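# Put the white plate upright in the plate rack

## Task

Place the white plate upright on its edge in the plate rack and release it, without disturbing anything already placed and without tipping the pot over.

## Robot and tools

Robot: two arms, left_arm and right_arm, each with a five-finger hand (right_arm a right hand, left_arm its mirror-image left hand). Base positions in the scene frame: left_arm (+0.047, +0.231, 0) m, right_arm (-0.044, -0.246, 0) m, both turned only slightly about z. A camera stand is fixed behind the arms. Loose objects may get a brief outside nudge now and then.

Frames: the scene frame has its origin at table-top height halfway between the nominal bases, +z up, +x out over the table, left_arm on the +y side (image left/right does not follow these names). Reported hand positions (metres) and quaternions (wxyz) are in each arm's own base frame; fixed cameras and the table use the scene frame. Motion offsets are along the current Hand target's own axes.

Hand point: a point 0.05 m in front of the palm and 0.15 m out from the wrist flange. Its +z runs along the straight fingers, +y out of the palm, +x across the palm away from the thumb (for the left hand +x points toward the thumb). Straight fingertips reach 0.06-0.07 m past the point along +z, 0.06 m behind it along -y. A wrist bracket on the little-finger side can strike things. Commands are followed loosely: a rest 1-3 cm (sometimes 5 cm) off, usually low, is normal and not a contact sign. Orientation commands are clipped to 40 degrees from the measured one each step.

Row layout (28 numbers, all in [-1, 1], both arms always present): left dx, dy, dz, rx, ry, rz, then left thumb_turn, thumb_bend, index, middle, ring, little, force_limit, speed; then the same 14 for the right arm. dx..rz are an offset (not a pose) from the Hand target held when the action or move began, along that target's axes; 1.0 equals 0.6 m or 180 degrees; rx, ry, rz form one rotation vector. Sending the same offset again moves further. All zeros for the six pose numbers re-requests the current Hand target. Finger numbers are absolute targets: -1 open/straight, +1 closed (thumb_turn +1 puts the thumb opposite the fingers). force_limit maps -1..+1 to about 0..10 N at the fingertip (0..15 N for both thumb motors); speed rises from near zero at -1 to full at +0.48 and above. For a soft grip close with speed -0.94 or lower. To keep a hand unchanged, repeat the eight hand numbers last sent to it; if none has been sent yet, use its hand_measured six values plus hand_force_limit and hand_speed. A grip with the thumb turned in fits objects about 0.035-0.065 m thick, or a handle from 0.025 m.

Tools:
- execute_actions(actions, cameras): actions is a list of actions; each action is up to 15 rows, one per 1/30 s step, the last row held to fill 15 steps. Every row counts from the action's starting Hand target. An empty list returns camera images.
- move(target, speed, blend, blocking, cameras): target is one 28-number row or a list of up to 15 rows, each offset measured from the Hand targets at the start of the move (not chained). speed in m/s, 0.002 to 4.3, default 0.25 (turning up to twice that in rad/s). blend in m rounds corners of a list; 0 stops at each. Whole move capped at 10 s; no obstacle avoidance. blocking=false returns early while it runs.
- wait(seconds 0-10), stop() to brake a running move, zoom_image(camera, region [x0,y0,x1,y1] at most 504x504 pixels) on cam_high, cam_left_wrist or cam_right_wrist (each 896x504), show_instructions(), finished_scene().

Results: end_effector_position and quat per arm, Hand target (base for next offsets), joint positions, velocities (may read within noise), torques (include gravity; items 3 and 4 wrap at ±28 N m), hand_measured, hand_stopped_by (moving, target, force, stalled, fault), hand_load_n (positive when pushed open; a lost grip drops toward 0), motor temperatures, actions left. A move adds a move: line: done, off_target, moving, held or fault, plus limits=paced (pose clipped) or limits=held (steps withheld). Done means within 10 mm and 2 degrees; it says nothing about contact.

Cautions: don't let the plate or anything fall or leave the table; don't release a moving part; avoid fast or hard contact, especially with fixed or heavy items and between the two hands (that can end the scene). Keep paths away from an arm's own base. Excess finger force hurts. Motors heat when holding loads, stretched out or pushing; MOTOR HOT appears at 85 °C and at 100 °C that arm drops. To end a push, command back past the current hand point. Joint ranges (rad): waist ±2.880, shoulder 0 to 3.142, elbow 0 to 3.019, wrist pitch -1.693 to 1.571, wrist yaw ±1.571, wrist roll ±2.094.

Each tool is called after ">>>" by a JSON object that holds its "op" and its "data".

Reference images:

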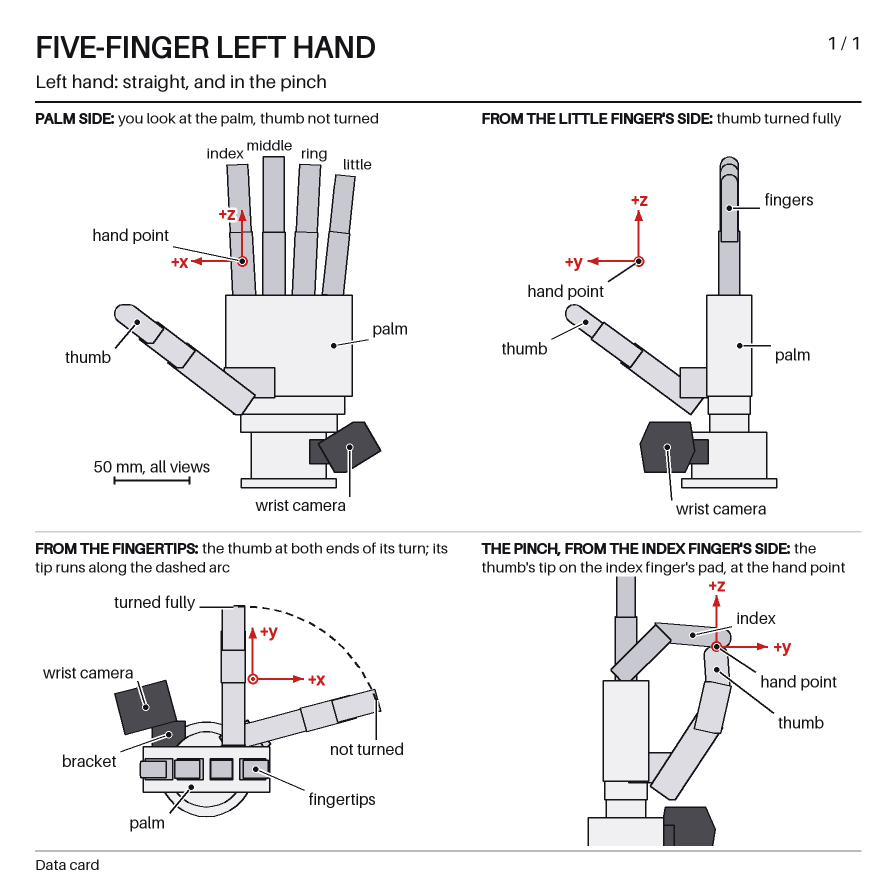

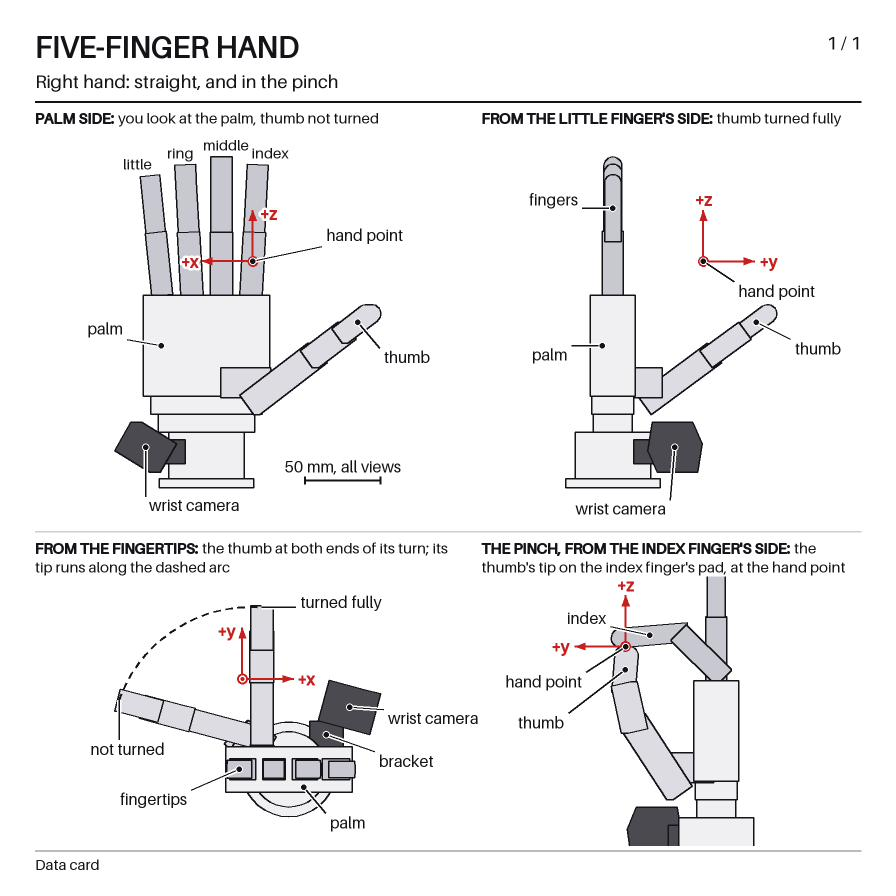

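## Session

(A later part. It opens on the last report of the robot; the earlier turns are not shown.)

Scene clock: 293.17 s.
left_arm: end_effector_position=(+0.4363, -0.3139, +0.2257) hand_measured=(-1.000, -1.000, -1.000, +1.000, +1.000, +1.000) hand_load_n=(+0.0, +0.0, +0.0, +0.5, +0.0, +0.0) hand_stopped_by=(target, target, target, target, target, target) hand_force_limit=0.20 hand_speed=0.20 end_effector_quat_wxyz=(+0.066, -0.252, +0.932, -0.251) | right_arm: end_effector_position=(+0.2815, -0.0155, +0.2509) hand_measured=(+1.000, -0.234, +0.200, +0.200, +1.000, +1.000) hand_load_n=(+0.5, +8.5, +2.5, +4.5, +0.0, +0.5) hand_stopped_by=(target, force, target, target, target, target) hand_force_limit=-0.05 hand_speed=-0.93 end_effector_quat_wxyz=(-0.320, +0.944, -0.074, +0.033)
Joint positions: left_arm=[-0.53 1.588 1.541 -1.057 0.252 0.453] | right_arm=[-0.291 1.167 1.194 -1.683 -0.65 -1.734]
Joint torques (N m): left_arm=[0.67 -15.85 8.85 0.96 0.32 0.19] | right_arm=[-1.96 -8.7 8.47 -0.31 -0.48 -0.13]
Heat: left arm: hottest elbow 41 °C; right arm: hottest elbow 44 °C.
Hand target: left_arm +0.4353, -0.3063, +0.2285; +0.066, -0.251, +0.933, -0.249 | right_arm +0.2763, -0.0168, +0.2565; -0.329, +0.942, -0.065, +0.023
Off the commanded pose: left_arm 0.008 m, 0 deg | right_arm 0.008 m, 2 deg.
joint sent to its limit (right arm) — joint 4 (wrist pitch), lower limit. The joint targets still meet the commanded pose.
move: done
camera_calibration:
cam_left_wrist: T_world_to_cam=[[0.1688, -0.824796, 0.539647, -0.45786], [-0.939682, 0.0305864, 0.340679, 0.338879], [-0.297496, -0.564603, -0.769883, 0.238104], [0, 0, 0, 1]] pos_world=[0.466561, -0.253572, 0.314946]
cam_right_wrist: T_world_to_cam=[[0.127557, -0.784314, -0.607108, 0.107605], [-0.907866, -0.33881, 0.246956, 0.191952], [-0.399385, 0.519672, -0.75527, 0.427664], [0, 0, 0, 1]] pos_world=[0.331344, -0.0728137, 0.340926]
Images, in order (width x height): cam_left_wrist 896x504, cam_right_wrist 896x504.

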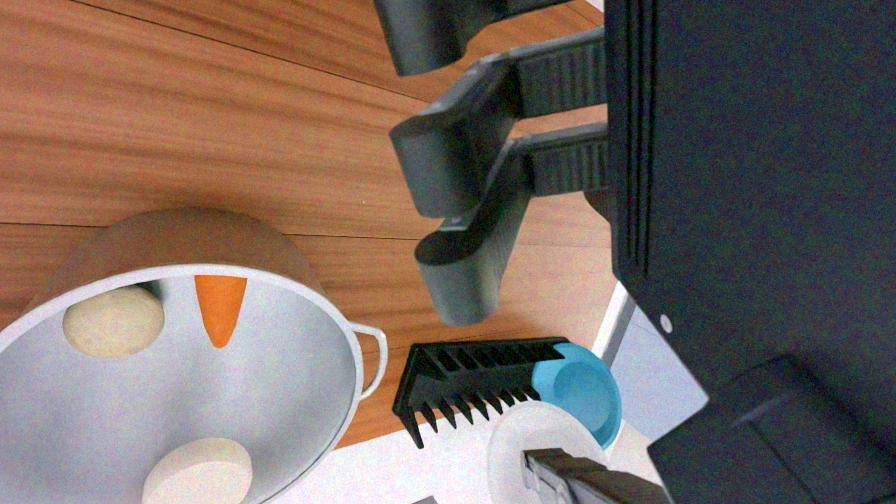

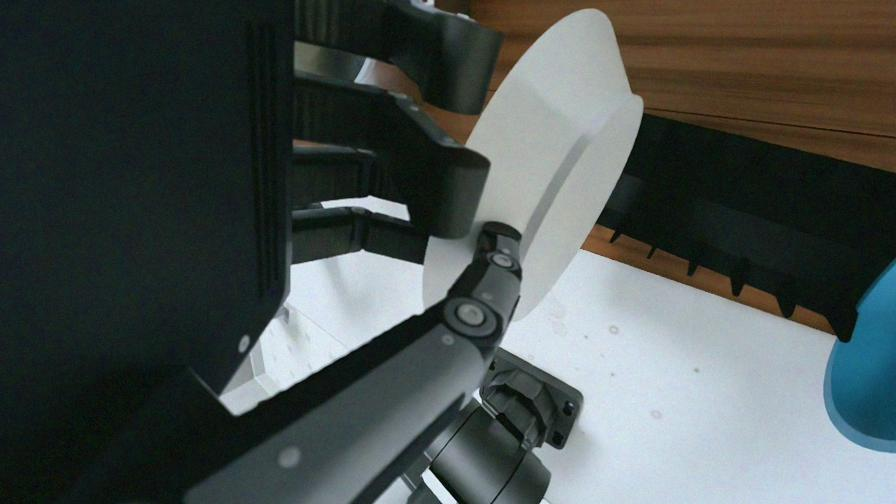

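>>> {"op": "move", "data": {"target": [0,0,0,0,0,0,-1,-1,-1,1,1,1,0.2,0.2,0.0008,0.0523,0.0563,0,-0.0052,-0.0065,1,0.35,0.2,0.2,1,1,-0.05,-0.93], "speed": 0.08, "cameras": ["cam_left_wrist","cam_right_wrist"]}}

>>> {"op": "zoom_image", "data": {"camera": "cam_left_wrist", "region": [380, 310, 660, 504]}}

>>> {"op": "zoom_image", "data": {"camera": "cam_right_wrist", "region": [420, 0, 896, 400]}}

Scene clock: 296.07 s.
left_arm: end_effector_position=(+0.4363, -0.3139, +0.2257) hand_measured=(-1.000, -1.000, -1.000, +1.000, +1.000, +1.000) hand_load_n=(+0.0, +0.0, +0.0, +0.0, +0.0, +0.0) hand_stopped_by=(target, target, target, target, target, target) hand_force_limit=0.20 hand_speed=0.20 end_effector_quat_wxyz=(+0.066, -0.252, +0.932, -0.251) | right_arm: end_effector_position=(+0.2716, -0.0173, +0.2134) hand_measured=(+1.000, -0.234, +0.200, +0.200, +1.000, +1.000) hand_load_n=(+0.5, +8.5, +3.0, +5.0, +0.0, +0.0) hand_stopped_by=(target, force, target, target, target, target) hand_force_limit=-0.05 hand_speed=-0.93 end_effector_quat_wxyz=(-0.327, +0.944, -0.052, +0.014)
Joint positions: left_arm=[-0.53 1.588 1.541 -1.057 0.252 0.453] | right_arm=[-0.304 1.182 1.101 -1.649 -0.65 -1.817]
Joint torques (N m): left_arm=[0.79 -16.56 8.84 0.77 0.32 0.19] | right_arm=[-2.08 -6.71 8.44 0.54 -0.65 -0.13]
Heat: left arm: hottest elbow 41 °C; right arm: hottest elbow 44 °C.
Hand target: left_arm +0.4353, -0.3063, +0.2285; +0.066, -0.251, +0.933, -0.249 | right_arm +0.2762, -0.0204, +0.2105; -0.329, +0.943, -0.053, +0.018
Off the commanded pose: left_arm 0.008 m, 0 deg | right_arm 0.006 m, 1 deg.
move: done
camera_calibration:
cam_left_wrist: T_world_to_cam=[[0.1688, -0.824796, 0.539647, -0.45786], [-0.939682, 0.0305864, 0.340679, 0.338879], [-0.297496, -0.564603, -0.769883, 0.238104], [0, 0, 0, 1]] pos_world=[0.466561, -0.253572, 0.314946]
cam_right_wrist: T_world_to_cam=[[0.155795, -0.768064, -0.621132, 0.0802165], [-0.883797, -0.389228, 0.259624, 0.181502], [-0.44117, 0.508506, -0.739453, 0.404106], [0, 0, 0, 1]] pos_world=[0.326193, -0.0732335, 0.30152]
Images, in order (width x height): cam_left_wrist 896x504, cam_right_wrist 896x504.

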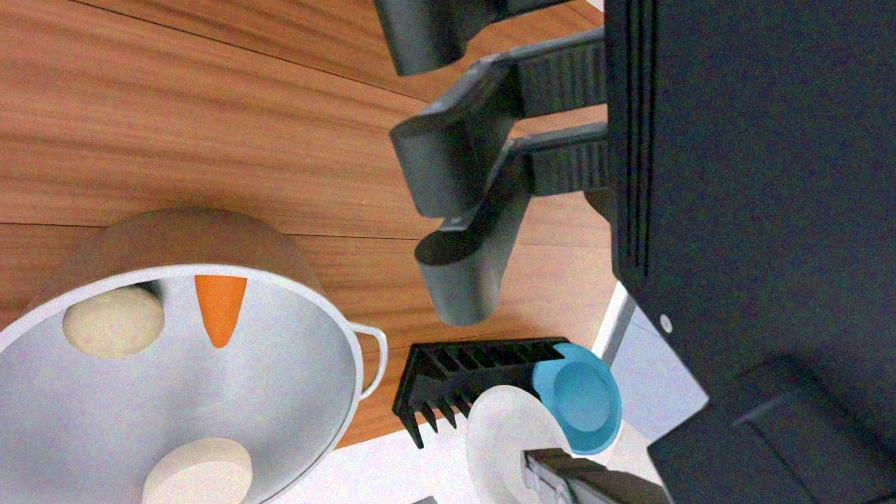

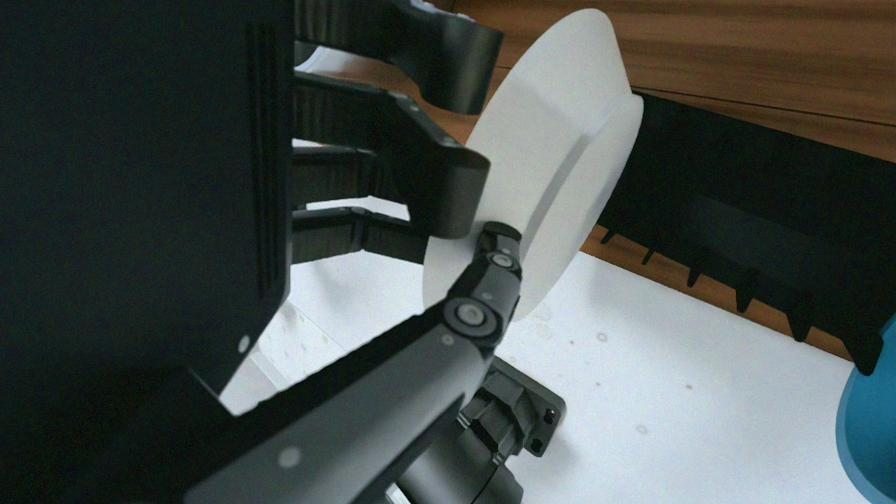

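Scaled by 1.800 from the camera's 896x504 image, which has a finer 1280x720 frame.

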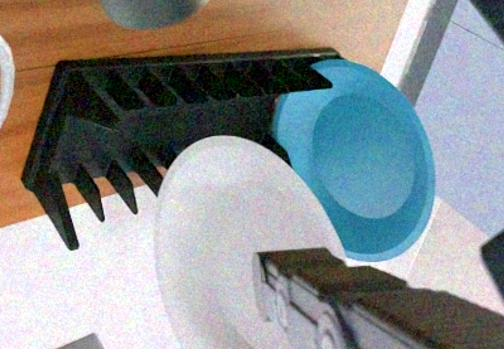

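Scaled by 1.059 from the camera's 896x504 image, which has a finer 1280x720 frame.

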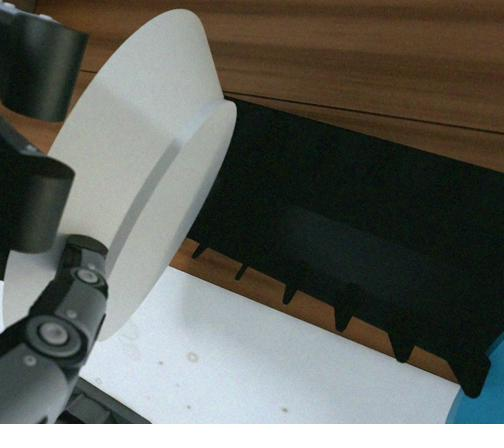

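>>> {"op": "move", "data": {"target": [0,0,0,0,0,0,-1,-1,-1,1,1,1,0.2,0.2,0.0121,0.0292,0.0269,0,0,0,1,0.35,0.2,0.2,1,1,-0.05,-0.93], "speed": 0.06, "cameras": ["cam_left_wrist","cam_right_wrist"]}}

>>> {"op": "zoom_image", "data": {"camera": "cam_left_wrist", "region": [380, 310, 660, 504]}}

>>> {"op": "zoom_image", "data": {"camera": "cam_right_wrist", "region": [420, 0, 896, 400]}}

Scene clock: 300.33 s.
left_arm: end_effector_position=(+0.4363, -0.3139, +0.2257) hand_measured=(-1.000, -1.000, -1.000, +1.000, +1.000, +1.000) hand_load_n=(+0.0, +0.0, +0.0, +0.0, +0.0, +0.0) hand_stopped_by=(target, target, target, target, target, target) hand_force_limit=0.20 hand_speed=0.20 end_effector_quat_wxyz=(+0.066, -0.252, +0.932, -0.251) | right_arm: end_effector_position=(+0.2787, -0.0216, +0.1903) hand_measured=(+1.000, -0.234, +0.200, +0.200, +1.000, +1.000) hand_load_n=(+0.5, +8.5, +3.0, +4.5, +0.0, +0.0) hand_stopped_by=(target, force, target, target, target, target) hand_force_limit=-0.05 hand_speed=-0.93 end_effector_quat_wxyz=(-0.327, +0.943, -0.052, +0.015)
Joint positions: left_arm=[-0.53 1.588 1.541 -1.057 0.252 0.453] | right_arm=[-0.31 1.211 1.064 -1.586 -0.65 -1.826]
Joint torques (N m): left_arm=[0.79 -16.15 8.85 0.81 0.32 0.19] | right_arm=[-2.14 -6.65 8.36 0.57 -0.62 -0.12]
Heat: left arm: hottest elbow 41 °C; right arm: hottest elbow 44 °C.
Hand target: left_arm +0.4353, -0.3063, +0.2285; +0.066, -0.251, +0.933, -0.249 | right_arm +0.2830, -0.0249, +0.1870; -0.329, +0.943, -0.053, +0.018
Off the commanded pose: left_arm 0.008 m, 0 deg | right_arm 0.006 m, 0 deg.
move: done
camera_calibration:
cam_left_wrist: T_world_to_cam=[[0.1688, -0.824796, 0.539647, -0.45786], [-0.939682, 0.0305864, 0.340679, 0.338879], [-0.297496, -0.564603, -0.769883, 0.238104], [0, 0, 0, 1]] pos_world=[0.466561, -0.253572, 0.314946]
cam_right_wrist: T_world_to_cam=[[0.156739, -0.767625, -0.621438, 0.0612646], [-0.884171, -0.389434, 0.258038, 0.192495], [-0.440085, 0.509012, -0.739751, 0.392185], [0, 0, 0, 1]] pos_world=[0.333191, -0.0776346, 0.27852]
Images, in order (width x height): cam_left_wrist 896x504, cam_right_wrist 896x504.

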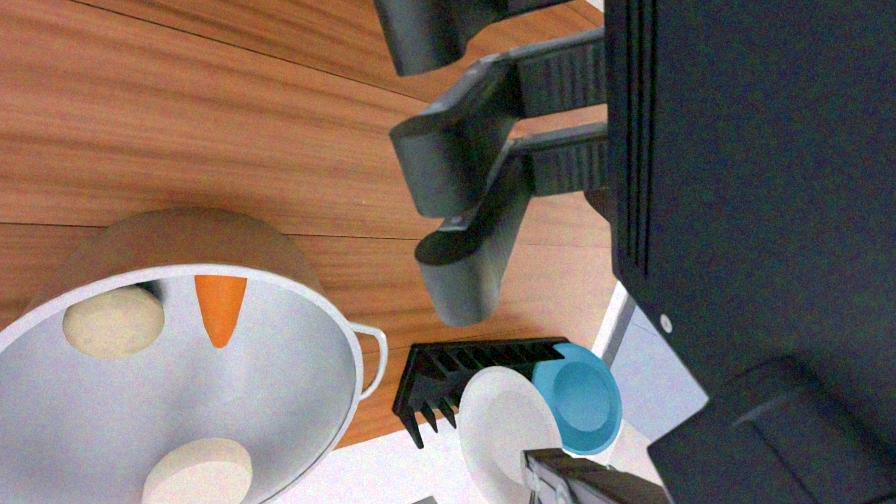

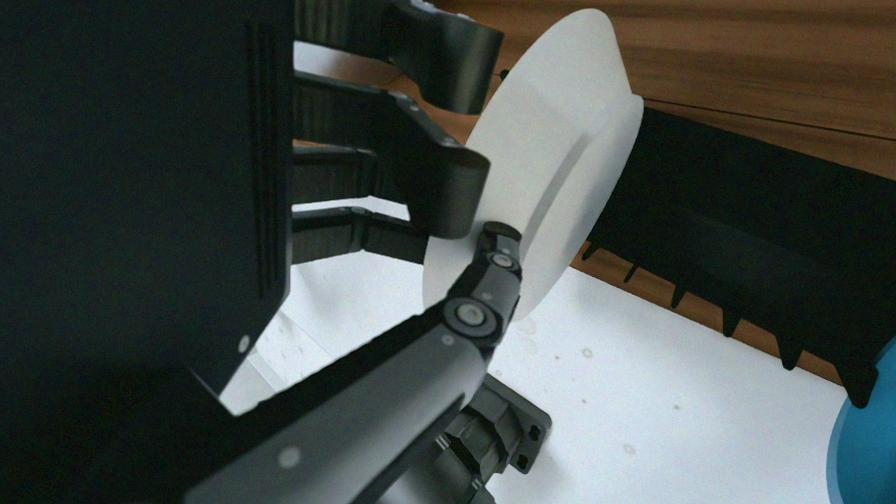

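Scaled by 1.800 from the camera's 896x504 image, which has a finer 1280x720 frame.

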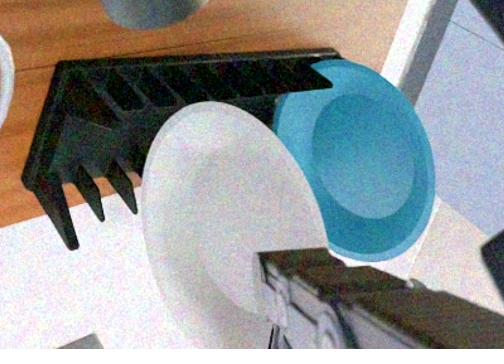

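Scaled by 1.059 from the camera's 896x504 image, which has a finer 1280x720 frame.

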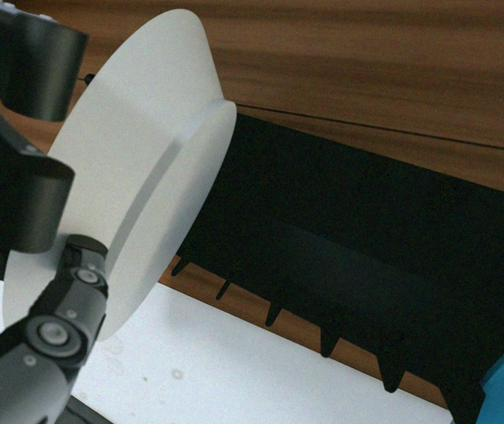

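>>> {"op": "move", "data": {"target": [0,0,0,0,0,0,-1,-1,-1,1,1,1,0.2,0.2,0.0025,0.0230,0.0288,0,0,0,1,0.35,0.2,0.2,1,1,-0.05,-0.93], "speed": 0.04, "cameras": ["cam_left_wrist","cam_right_wrist"]}}

>>> {"op": "zoom_image", "data": {"camera": "cam_left_wrist", "region": [380, 310, 660, 504]}}

>>> {"op": "zoom_image", "data": {"camera": "cam_right_wrist", "region": [420, 0, 896, 400]}}

Scene clock: 302.70 s.
left_arm: end_effector_position=(+0.4363, -0.3139, +0.2257) hand_measured=(-1.000, -1.000, -1.000, +1.000, +1.000, +1.000) hand_load_n=(+0.0, +0.0, +0.0, +0.0, +0.0, +0.0) hand_stopped_by=(target, target, target, target, target, target) hand_force_limit=0.20 hand_speed=0.20 end_effector_quat_wxyz=(+0.066, -0.252, +0.932, -0.251) | right_arm: end_effector_position=(+0.2806, -0.0222, +0.1686) hand_measured=(+1.000, -0.234, +0.200, +0.200, +1.000, +1.000) hand_load_n=(+0.5, +8.5, +2.5, +5.0, +0.0, +0.0) hand_stopped_by=(target, force, target, target, target, target) hand_force_limit=-0.05 hand_speed=-0.93 end_effector_quat_wxyz=(-0.327, +0.944, -0.052, +0.016)
Joint positions: left_arm=[-0.53 1.588 1.541 -1.057 0.252 0.453] | right_arm=[-0.31 1.225 1.018 -1.524 -0.65 -1.826]
Joint torques (N m): left_arm=[0.97 -15.97 8.76 0.75 0.32 0.2] | right_arm=[-1.96 -7 8.21 0.65 -0.61 -0.09]
Heat: left arm: hottest elbow 41 °C; right arm: hottest elbow 44 °C.
Hand target: left_arm +0.4353, -0.3063, +0.2285; +0.066, -0.251, +0.933, -0.249 | right_arm +0.2844, -0.0251, +0.1648; -0.329, +0.943, -0.053, +0.018
Off the commanded pose: left_arm 0.008 m, 0 deg | right_arm 0.006 m, 0 deg.
move: done
camera_calibration:
cam_left_wrist: T_world_to_cam=[[0.1688, -0.824796, 0.539647, -0.45786], [-0.939682, 0.0305864, 0.340679, 0.338879], [-0.297496, -0.564603, -0.769883, 0.238104], [0, 0, 0, 1]] pos_world=[0.466561, -0.253572, 0.314946]
cam_right_wrist: T_world_to_cam=[[0.157779, -0.768003, -0.620707, 0.0465652], [-0.884638, -0.389235, 0.256734, 0.199908], [-0.438773, 0.508594, -0.740817, 0.376935], [0, 0, 0, 1]] pos_world=[0.334888, -0.0781337, 0.256821]
Images, in order (width x height): cam_left_wrist 896x504, cam_right_wrist 896x504.

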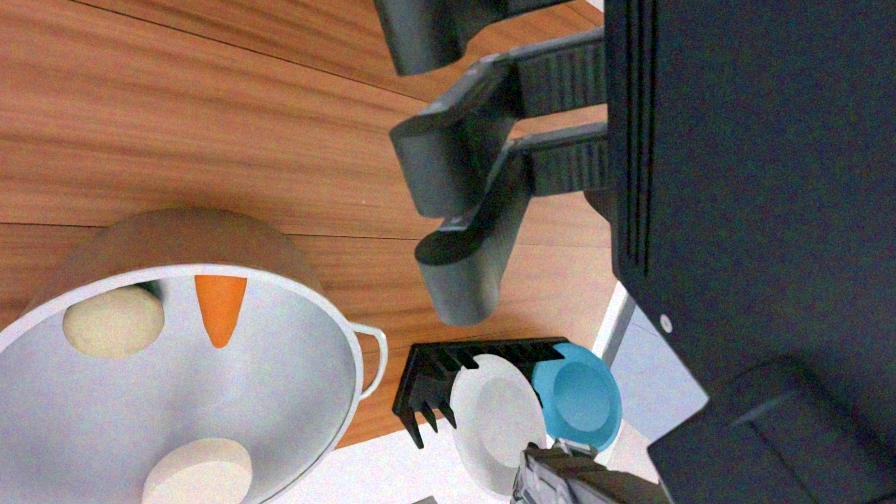

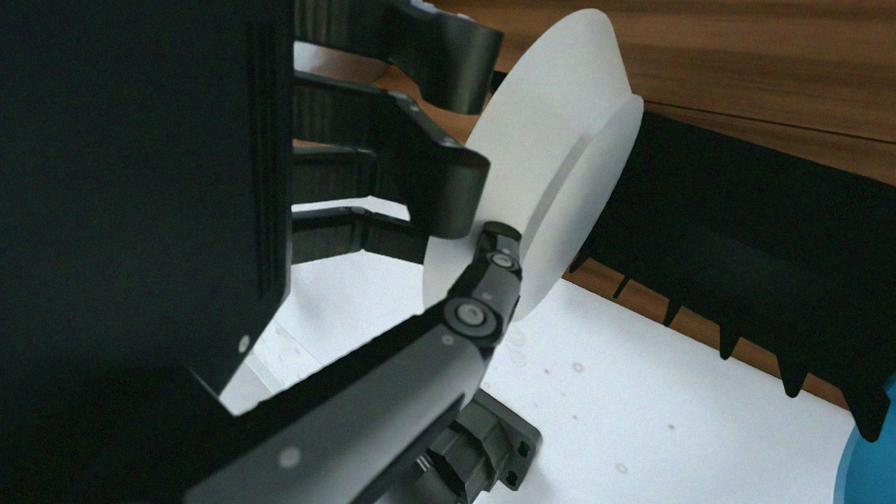

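Scaled by 1.800 from the camera's 896x504 image, which has a finer 1280x720 frame.

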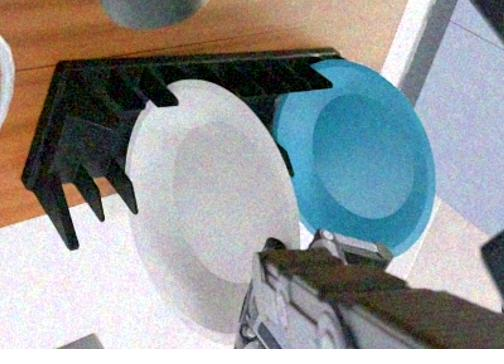

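Scaled by 1.059 from the camera's 896x504 image, which has a finer 1280x720 frame.

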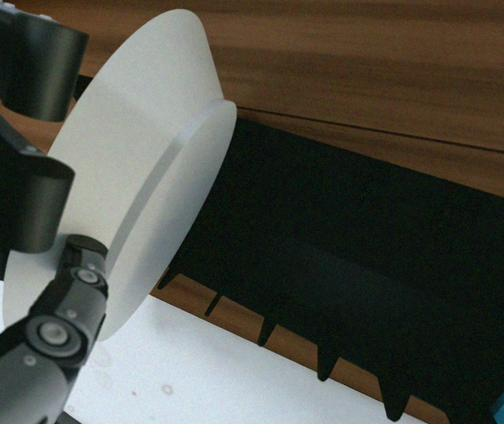

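>>> {"op": "move", "data": {"target": [0,0,0,0,0,0,-1,-1,-1,1,1,1,0.2,0.2,0.0006,0.0083,0.0105,0,0,0,1,0.35,0.2,0.2,1,1,-0.05,-0.93], "speed": 0.03, "cameras": ["cam_left_wrist"]}}

>>> {"op": "zoom_image", "data": {"camera": "cam_left_wrist", "region": [380, 310, 660, 504]}}

Scene clock: 304.20 s.
left_arm: end_effector_position=(+0.4363, -0.3139, +0.2257) hand_measured=(-1.000, -1.000, -1.000, +1.000, +1.000, +1.000) hand_load_n=(+0.0, +0.0, +0.0, +0.0, +0.5, +0.0) hand_stopped_by=(target, target, target, target, target, target) hand_force_limit=0.20 hand_speed=0.20 end_effector_quat_wxyz=(+0.066, -0.252, +0.932, -0.251) | right_arm: end_effector_position=(+0.2811, -0.0224, +0.1609) hand_measured=(+1.000, -0.234, +0.200, +0.200, +1.000, +1.000) hand_load_n=(+0.5, +8.5, +2.5, +5.0, +0.0, +0.0) hand_stopped_by=(target, force, target, target, target, target) hand_force_limit=-0.05 hand_speed=-0.93 end_effector_quat_wxyz=(-0.327, +0.944, -0.052, +0.016)
Joint positions: left_arm=[-0.53 1.588 1.541 -1.057 0.252 0.453] | right_arm=[-0.31 1.231 1.002 -1.501 -0.65 -1.826]
Joint torques (N m): left_arm=[0.91 -16.26 8.79 0.95 0.32 0.26] | right_arm=[-1.96 -6.65 8.14 0.61 -0.62 -0.09]
Heat: left arm: hottest elbow 41 °C; right arm: hottest elbow 44 °C.
Hand target: left_arm +0.4353, -0.3063, +0.2285; +0.066, -0.251, +0.933, -0.249 | right_arm +0.2847, -0.0251, +0.1568; -0.329, +0.943, -0.053, +0.018
Off the commanded pose: left_arm 0.008 m, 0 deg | right_arm 0.006 m, 0 deg.
move: done
camera_calibration:
cam_left_wrist: T_world_to_cam=[[0.1688, -0.824796, 0.539647, -0.45786], [-0.939682, 0.0305864, 0.340679, 0.338879], [-0.297496, -0.564603, -0.769883, 0.238104], [0, 0, 0, 1]] pos_world=[0.466561, -0.253572, 0.314946]
Images, in order (width x height): cam_left_wrist 896x504.

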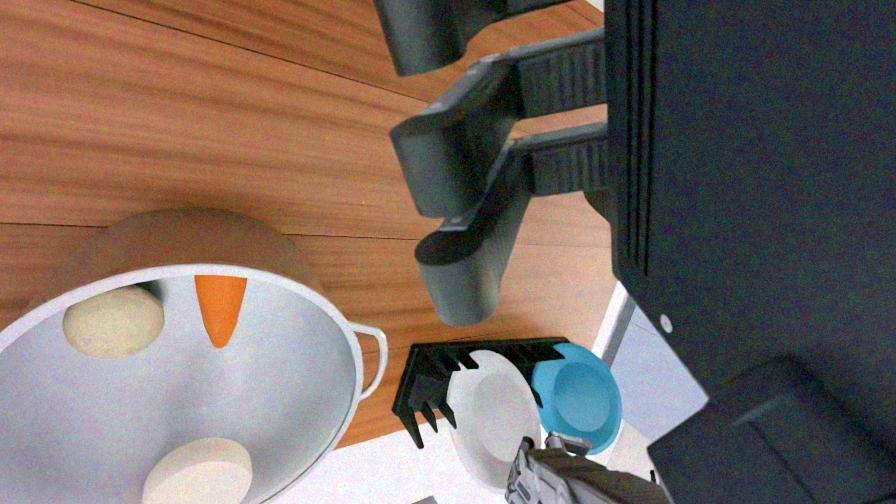

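Scaled by 1.800 from the camera's 896x504 image, which has a finer 1280x720 frame.

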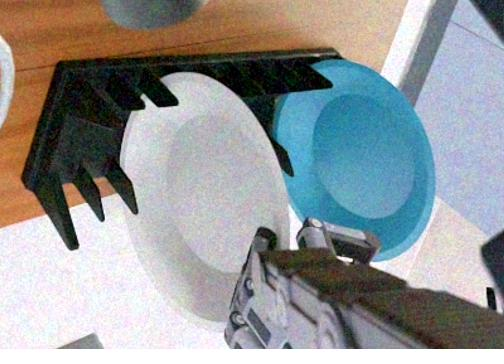

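>>> {"op": "move", "data": {"target": [0,0,0,0,0,0,-1,-1,-1,1,1,1,0.2,0.2,0.0006,0.0052,0.0065,0,0,0,1,0.35,0.2,0.2,1,1,-0.05,-0.93], "speed": 0.02, "cameras": ["cam_left_wrist"]}}

>>> {"op": "zoom_image", "data": {"camera": "cam_left_wrist", "region": [380, 310, 660, 504]}}

Scene clock: 305.80 s.
left_arm: end_effector_position=(+0.4363, -0.3139, +0.2257) hand_measured=(-1.000, -1.000, -1.000, +1.000, +1.000, +1.000) hand_load_n=(+0.0, +0.0, +0.0, +0.0, +0.0, -0.5) hand_stopped_by=(target, target, target, target, target, target) hand_force_limit=0.20 hand_speed=0.20 end_effector_quat_wxyz=(+0.066, -0.252, +0.932, -0.251) | right_arm: end_effector_position=(+0.2824, -0.0226, +0.1581) hand_measured=(+1.000, -0.234, +0.200, +0.200, +1.000, +1.000) hand_load_n=(+0.5, +8.0, +2.5, +4.5, +0.0, +0.0) hand_stopped_by=(target, force, target, target, target, target) hand_force_limit=-0.05 hand_speed=-0.93 end_effector_quat_wxyz=(-0.327, +0.944, -0.051, +0.019)
Joint positions: left_arm=[-0.53 1.588 1.541 -1.057 0.252 0.453] | right_arm=[-0.31 1.232 0.996 -1.489 -0.651 -1.826]
Joint torques (N m): left_arm=[1.32 -16.26 8.84 0.73 0.32 0.2] | right_arm=[-1.85 -6.53 7.8 0.61 -0.55 -0.1]
Heat: left arm: hottest elbow 41 °C; right arm: hottest elbow 44 °C.
Hand target: left_arm +0.4353, -0.3063, +0.2285; +0.066, -0.251, +0.933, -0.249 | right_arm +0.2851, -0.0252, +0.1518; -0.329, +0.943, -0.053, +0.018
Off the commanded pose: left_arm 0.008 m, 0 deg | right_arm 0.007 m, 0 deg.
move: done
camera_calibration:
cam_left_wrist: T_world_to_cam=[[0.1688, -0.824796, 0.539647, -0.45786], [-0.939682, 0.0305864, 0.340679, 0.338879], [-0.297496, -0.564603, -0.769883, 0.238104], [0, 0, 0, 1]] pos_world=[0.466561, -0.253572, 0.314946]
Images, in order (width x height): cam_left_wrist 896x504.

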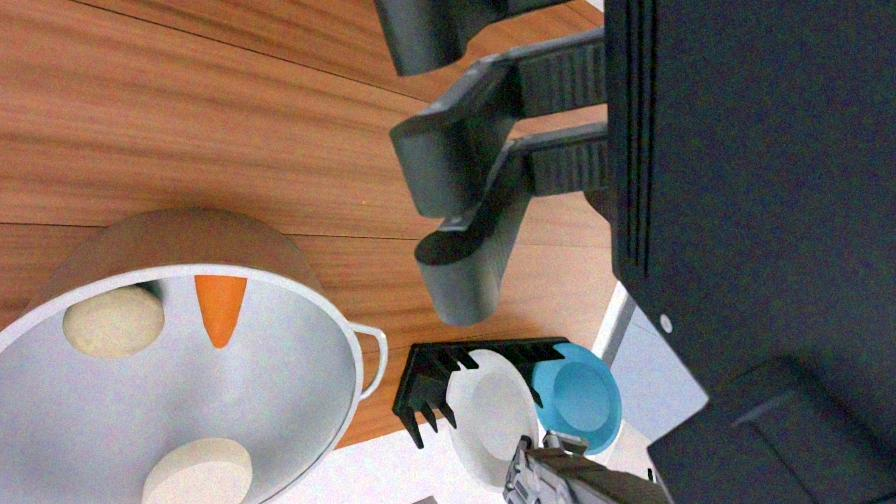

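Scaled by 1.800 from the camera's 896x504 image, which has a finer 1280x720 frame.

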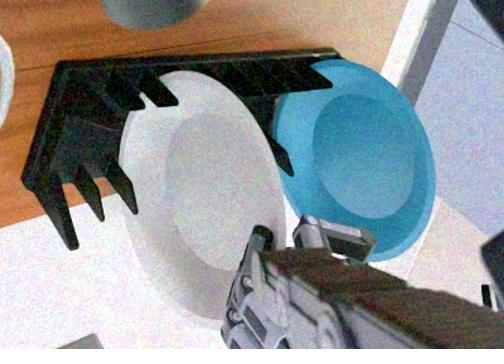

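>>> {"op": "execute_actions", "data": {"actions": [[[0,0,0,0,0,0,-1,-1,-1,1,1,1,0.2,0.2,0,0,0,0,0,0,1,-0.6,0.2,0.2,1,1,-0.05,-0.8]],[[0,0,0,0,0,0,-1,-1,-1,1,1,1,0.2,0.2,0,0,0,0,0,0,1,-0.6,0.2,0.2,1,1,-0.05,-0.8]]], "cameras": ["all"]}}

>>> {"op": "zoom_image", "data": {"camera": "cam_left_wrist", "region": [380, 310, 660, 504]}}

Scene clock: 309.73 s.
left_arm: end_effector_position=(+0.4363, -0.3139, +0.2257) hand_measured=(-1.000, -1.000, -1.000, +1.000, +1.000, +1.000) hand_load_n=(+0.0, +0.0, +0.0, +0.0, +0.0, +0.0) hand_stopped_by=(target, target, target, target, target, target) hand_force_limit=0.20 hand_speed=0.20 end_effector_quat_wxyz=(+0.066, -0.252, +0.932, -0.251) | right_arm: end_effector_position=(+0.2825, -0.0225, +0.1581) hand_measured=(+1.000, -0.600, +0.200, +0.200, +1.000, +1.000) hand_load_n=(+0.0, +0.0, +0.0, +0.0, +0.0, +0.5) hand_stopped_by=(target, target, target, target, target, target) hand_force_limit=-0.05 hand_speed=-0.80 end_effector_quat_wxyz=(-0.327, +0.944, -0.051, +0.019)
Joint positions: left_arm=[-0.53 1.588 1.541 -1.057 0.252 0.453] | right_arm=[-0.31 1.232 0.996 -1.489 -0.651 -1.826]
Joint torques (N m): left_arm=[0.85 -15.97 8.68 0.69 0.35 0.21] | right_arm=[-1.96 -6.48 7.79 0.64 -0.55 -0.1]
Heat: left arm: hottest elbow 41 °C; right arm: hottest elbow 43 °C.
Hand target: left_arm +0.4353, -0.3063, +0.2285; +0.066, -0.251, +0.933, -0.249 | right_arm +0.2851, -0.0252, +0.1518; -0.329, +0.943, -0.053, +0.018
Off the commanded pose: left_arm 0.008 m, 0 deg | right_arm 0.007 m, 0 deg.
Step readings (end_effector_position of left_arm | right_arm):
0: (+0.4363, -0.3139, +0.2257) | (+0.2824, -0.0226, +0.1581)
1: (+0.4363, -0.3139, +0.2257) | (+0.2824, -0.0226, +0.1581)
2: (+0.4363, -0.3139, +0.2257) | (+0.2824, -0.0226, +0.1581)
4: (+0.4363, -0.3139, +0.2257) | (+0.2824, -0.0226, +0.1581)
8: (+0.4363, -0.3139, +0.2257) | (+0.2825, -0.0225, +0.1581)
15: (+0.4363, -0.3139, +0.2257) | (+0.2825, -0.0225, +0.1581)
16: (+0.4363, -0.3139, +0.2257) | (+0.2825, -0.0225, +0.1581)
17: (+0.4363, -0.3139, +0.2257) | (+0.2825, -0.0225, +0.1581)
19: (+0.4363, -0.3139, +0.2257) | (+0.2825, -0.0225, +0.1581)
23: (+0.4363, -0.3139, +0.2257) | (+0.2825, -0.0225, +0.1581)
30: (+0.4363, -0.3139, +0.2257) | (+0.2825, -0.0225, +0.1581)
camera_calibration:
cam_left_wrist: T_world_to_cam=[[0.1688, -0.824796, 0.539647, -0.45786], [-0.939682, 0.0305864, 0.340679, 0.338879], [-0.297496, -0.564603, -0.769883, 0.238104], [0, 0, 0, 1]] pos_world=[0.466561, -0.253572, 0.314946]
cam_right_wrist: T_world_to_cam=[[0.161781, -0.768349, -0.619246, 0.038114], [-0.886413, -0.388935, 0.251003, 0.205647], [-0.433705, 0.5083, -0.743997, 0.369272], [0, 0, 0, 1]] pos_world=[0.336277, -0.0784329, 0.246721]

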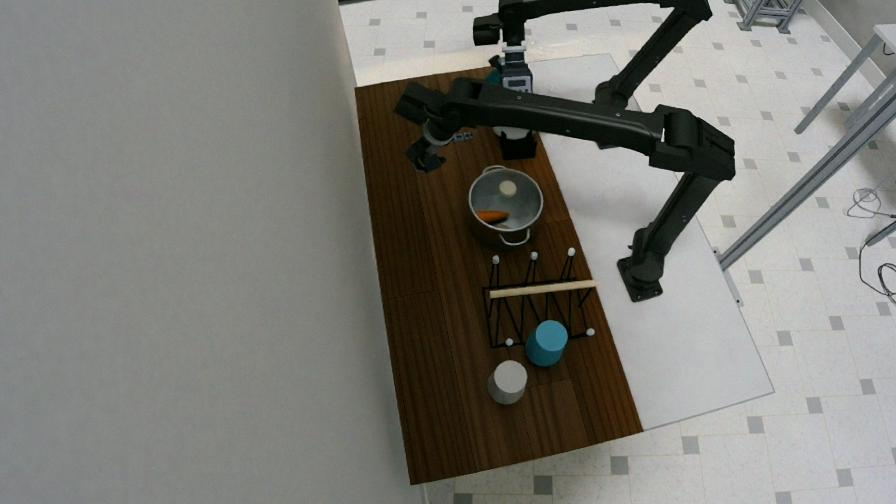

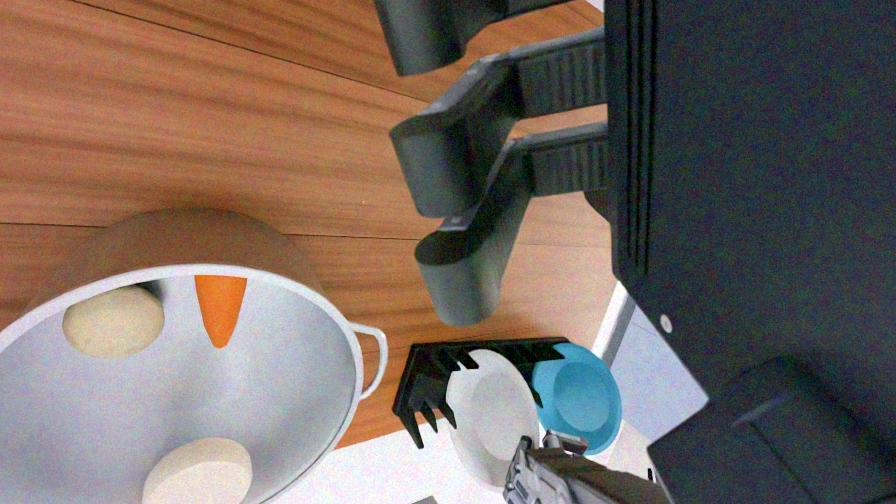

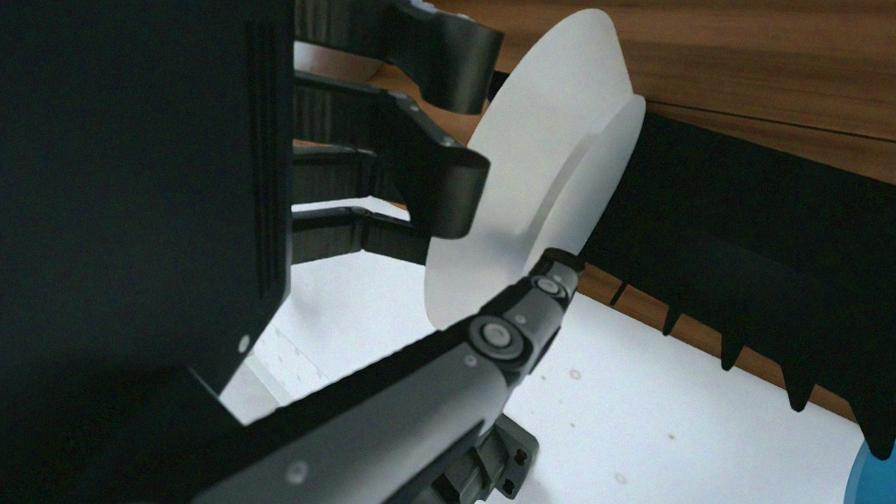

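Scaled by 1.800 from the camera's 896x504 image, which has a finer 1280x720 frame.

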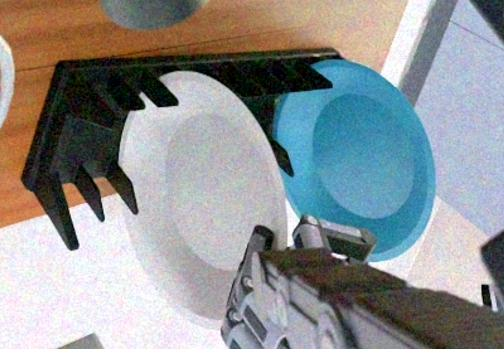

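>>> {"op": "execute_actions", "data": {"actions": [[[0,0,0,0,0,0,-1,-1,-1,1,1,1,0.2,0.2,0,0,0,0,0,0,1,-1,-0.3,-0.3,1,1,-0.05,-0.7]],[[0,0,0,0,0,0,-1,-1,-1,1,1,1,0.2,0.2,0,0,0,0,0,0,1,-1,-0.3,-0.3,1,1,-0.05,-0.7]]], "cameras": ["cam_left_wrist","cam_right_wrist"]}}

>>> {"op": "zoom_image", "data": {"camera": "cam_left_wrist", "region": [380, 310, 660, 504]}}

Scene clock: 312.00 s.
left_arm: end_effector_position=(+0.4363, -0.3139, +0.2257) hand_measured=(-1.000, -1.000, -1.000, +1.000, +1.000, +1.000) hand_load_n=(+0.0, -0.5, +0.0, +0.0, +0.0, +0.0) hand_stopped_by=(target, target, target, target, target, target) hand_force_limit=0.20 hand_speed=0.20 end_effector_quat_wxyz=(+0.066, -0.252, +0.932, -0.251) | right_arm: end_effector_position=(+0.2825, -0.0225, +0.1581) hand_measured=(+1.000, -1.000, -0.300, -0.300, +1.000, +1.000) hand_load_n=(+0.0, +0.0, +0.0, +0.0, +0.0, +0.0) hand_stopped_by=(target, target, target, target, target, target) hand_force_limit=-0.05 hand_speed=-0.70 end_effector_quat_wxyz=(-0.327, +0.944, -0.051, +0.019)
Joint positions: left_arm=[-0.53 1.588 1.541 -1.057 0.252 0.453] | right_arm=[-0.31 1.232 0.996 -1.489 -0.651 -1.826]
Joint torques (N m): left_arm=[0.79 -15.91 8.8 0.73 0.31 0.2] | right_arm=[-1.96 -6.53 7.76 0.65 -0.56 -0.09]
Heat: left arm: hottest elbow 41 °C; right arm: hottest elbow 43 °C.
Hand target: left_arm +0.4353, -0.3063, +0.2285; +0.066, -0.251, +0.933, -0.249 | right_arm +0.2851, -0.0252, +0.1518; -0.329, +0.943, -0.053, +0.018
Off the commanded pose: left_arm 0.008 m, 0 deg | right_arm 0.007 m, 0 deg.
Step readings (end_effector_position of left_arm | right_arm):
0: (+0.4363, -0.3139, +0.2257) | (+0.2825, -0.0225, +0.1581)
1: (+0.4363, -0.3139, +0.2257) | (+0.2825, -0.0225, +0.1581)
2: (+0.4363, -0.3139, +0.2257) | (+0.2825, -0.0225, +0.1581)
4: (+0.4363, -0.3139, +0.2257) | (+0.2825, -0.0225, +0.1581)
8: (+0.4363, -0.3139, +0.2257) | (+0.2825, -0.0225, +0.1581)
15: (+0.4363, -0.3139, +0.2257) | (+0.2825, -0.0225, +0.1581)
16: (+0.4363, -0.3139, +0.2257) | (+0.2825, -0.0225, +0.1581)
17: (+0.4363, -0.3139, +0.2257) | (+0.2825, -0.0225, +0.1581)
19: (+0.4363, -0.3139, +0.2257) | (+0.2825, -0.0225, +0.1581)
23: (+0.4363, -0.3139, +0.2257) | (+0.2825, -0.0225, +0.1581)
30: (+0.4363, -0.3139, +0.2257) | (+0.2825, -0.0225, +0.1581)
camera_calibration:
cam_left_wrist: T_world_to_cam=[[0.1688, -0.824796, 0.539647, -0.45786], [-0.939682, 0.0305864, 0.340679, 0.338879], [-0.297496, -0.564603, -0.769883, 0.238104], [0, 0, 0, 1]] pos_world=[0.466561, -0.253572, 0.314946]
cam_right_wrist: T_world_to_cam=[[0.161781, -0.768349, -0.619246, 0.038114], [-0.886413, -0.388935, 0.251003, 0.205647], [-0.433705, 0.5083, -0.743997, 0.369272], [0, 0, 0, 1]] pos_world=[0.336277, -0.0784329, 0.246721]
Images, in order (width x height): cam_left_wrist 896x504, cam_right_wrist 896x504.

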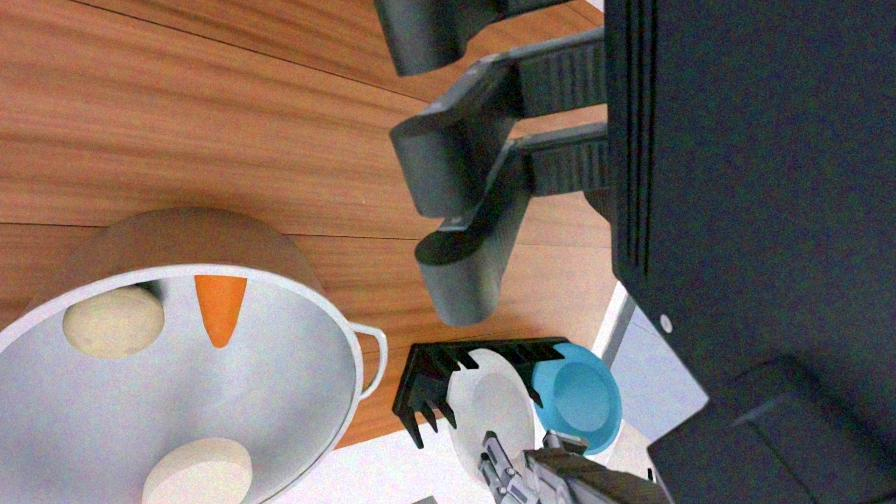

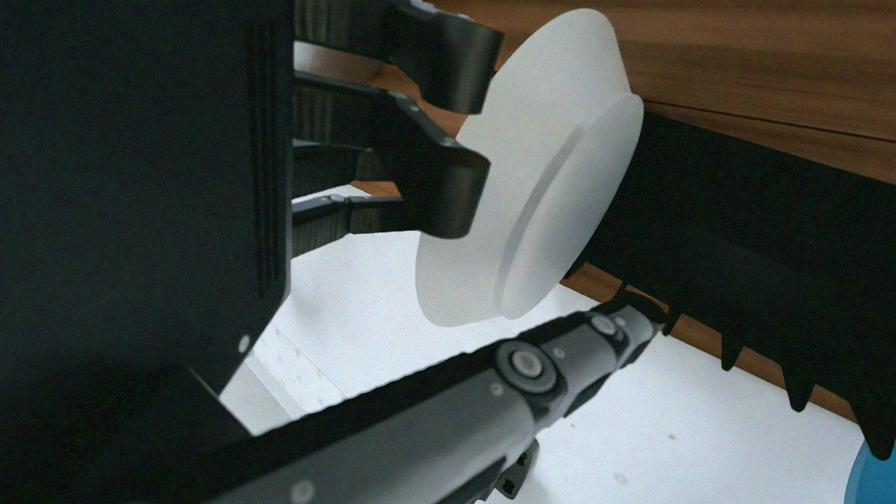

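Scaled by 1.800 from the camera's 896x504 image, which has a finer 1280x720 frame.

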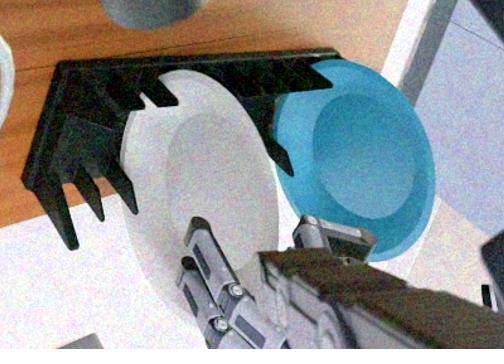

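>>> {"op": "move", "data": {"target": [0,0,0,0,0,0,-1,-1,-1,1,1,1,0.2,0.2,0.001,-0.116,-0.1632,0,0,0,1,-1,-1,-1,1,1,-0.05,-0.2], "speed": 0.1, "cameras": ["all"]}}

>>> {"op": "zoom_image", "data": {"camera": "cam_left_wrist", "region": [380, 310, 660, 504]}}

Scene clock: 315.83 s.
left_arm: end_effector_position=(+0.4363, -0.3139, +0.2257) hand_measured=(-1.000, -1.000, -1.000, +1.000, +1.000, +1.000) hand_load_n=(+0.0, +0.0, +0.0, +0.0, +0.5, +0.0) hand_stopped_by=(target, target, target, target, target, target) hand_force_limit=0.20 hand_speed=0.20 end_effector_quat_wxyz=(+0.066, -0.252, +0.932, -0.251) | right_arm: end_effector_position=(+0.2783, -0.0269, +0.2517) hand_measured=(+1.000, -1.000, -1.000, -1.000, +1.000, +1.000) hand_load_n=(+0.0, +0.0, +0.0, +0.0, +0.0, +0.0) hand_stopped_by=(target, target, target, target, target, target) hand_force_limit=-0.05 hand_speed=-0.20 end_effector_quat_wxyz=(-0.309, +0.947, -0.072, +0.044)
Joint positions: left_arm=[-0.53 1.588 1.541 -1.057 0.252 0.453] | right_arm=[-0.318 1.151 1.189 -1.682 -0.631 -1.76]
Joint torques (N m): left_arm=[0.73 -16.38 8.7 0.75 0.32 0.19] | right_arm=[-1.44 -7.77 12.41 -0.27 -0.27 0.06]
Heat: left arm: hottest elbow 41 °C; right arm: hottest elbow 43 °C.
Hand target: left_arm +0.4353, -0.3063, +0.2285; +0.066, -0.251, +0.933, -0.249 | right_arm +0.2850, -0.0316, +0.2718; -0.329, +0.943, -0.053, +0.018
Off the commanded pose: left_arm 0.008 m, 0 deg | right_arm 0.022 m, 4 deg.
joint sent to its limit (right arm) — joint 4 (wrist pitch), lower limit. The joint targets are off in orientation, not in position.
move: off_target (right_arm)
camera_calibration:
cam_left_wrist: T_world_to_cam=[[0.1688, -0.824796, 0.539647, -0.45786], [-0.939682, 0.0305864, 0.340679, 0.338879], [-0.297496, -0.564603, -0.769883, 0.238104], [0, 0, 0, 1]] pos_world=[0.466561, -0.253572, 0.314946]
cam_right_wrist: T_world_to_cam=[[0.135788, -0.800106, -0.584288, 0.0910588], [-0.914828, -0.327655, 0.236076, 0.190075], [-0.380331, 0.502467, -0.776451, 0.432483], [0, 0, 0, 1]] pos_world=[0.326008, -0.0821726, 0.344134]

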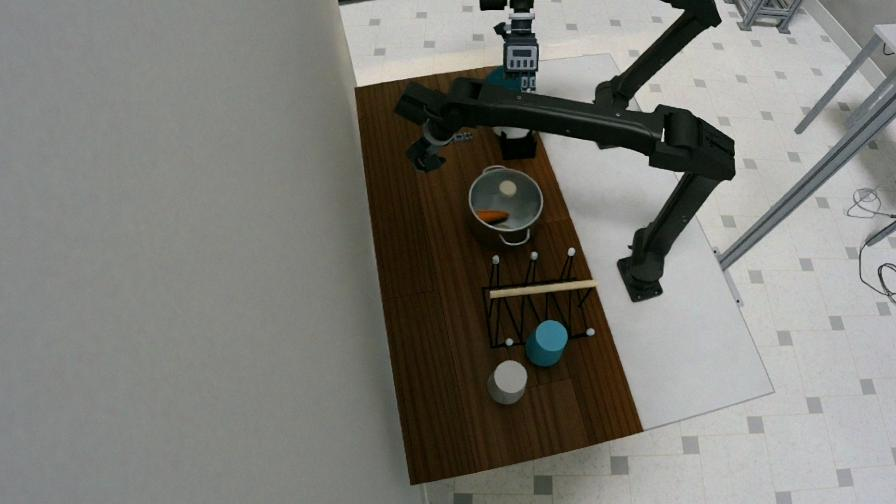

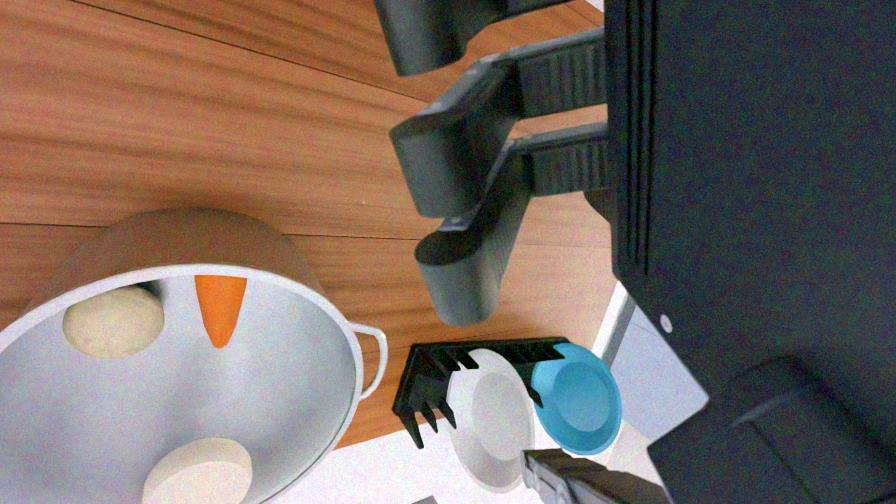

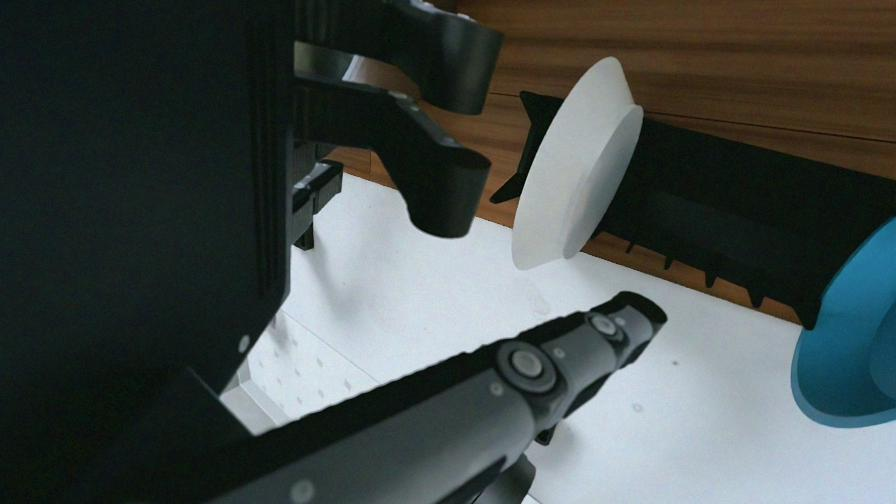

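Scaled by 1.800 from the camera's 896x504 image, which has a finer 1280x720 frame.

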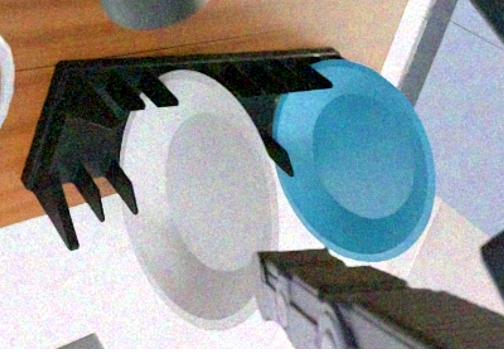

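>>> {"op": "finished_scene", "data": {}}

The scene is finished: the task was done.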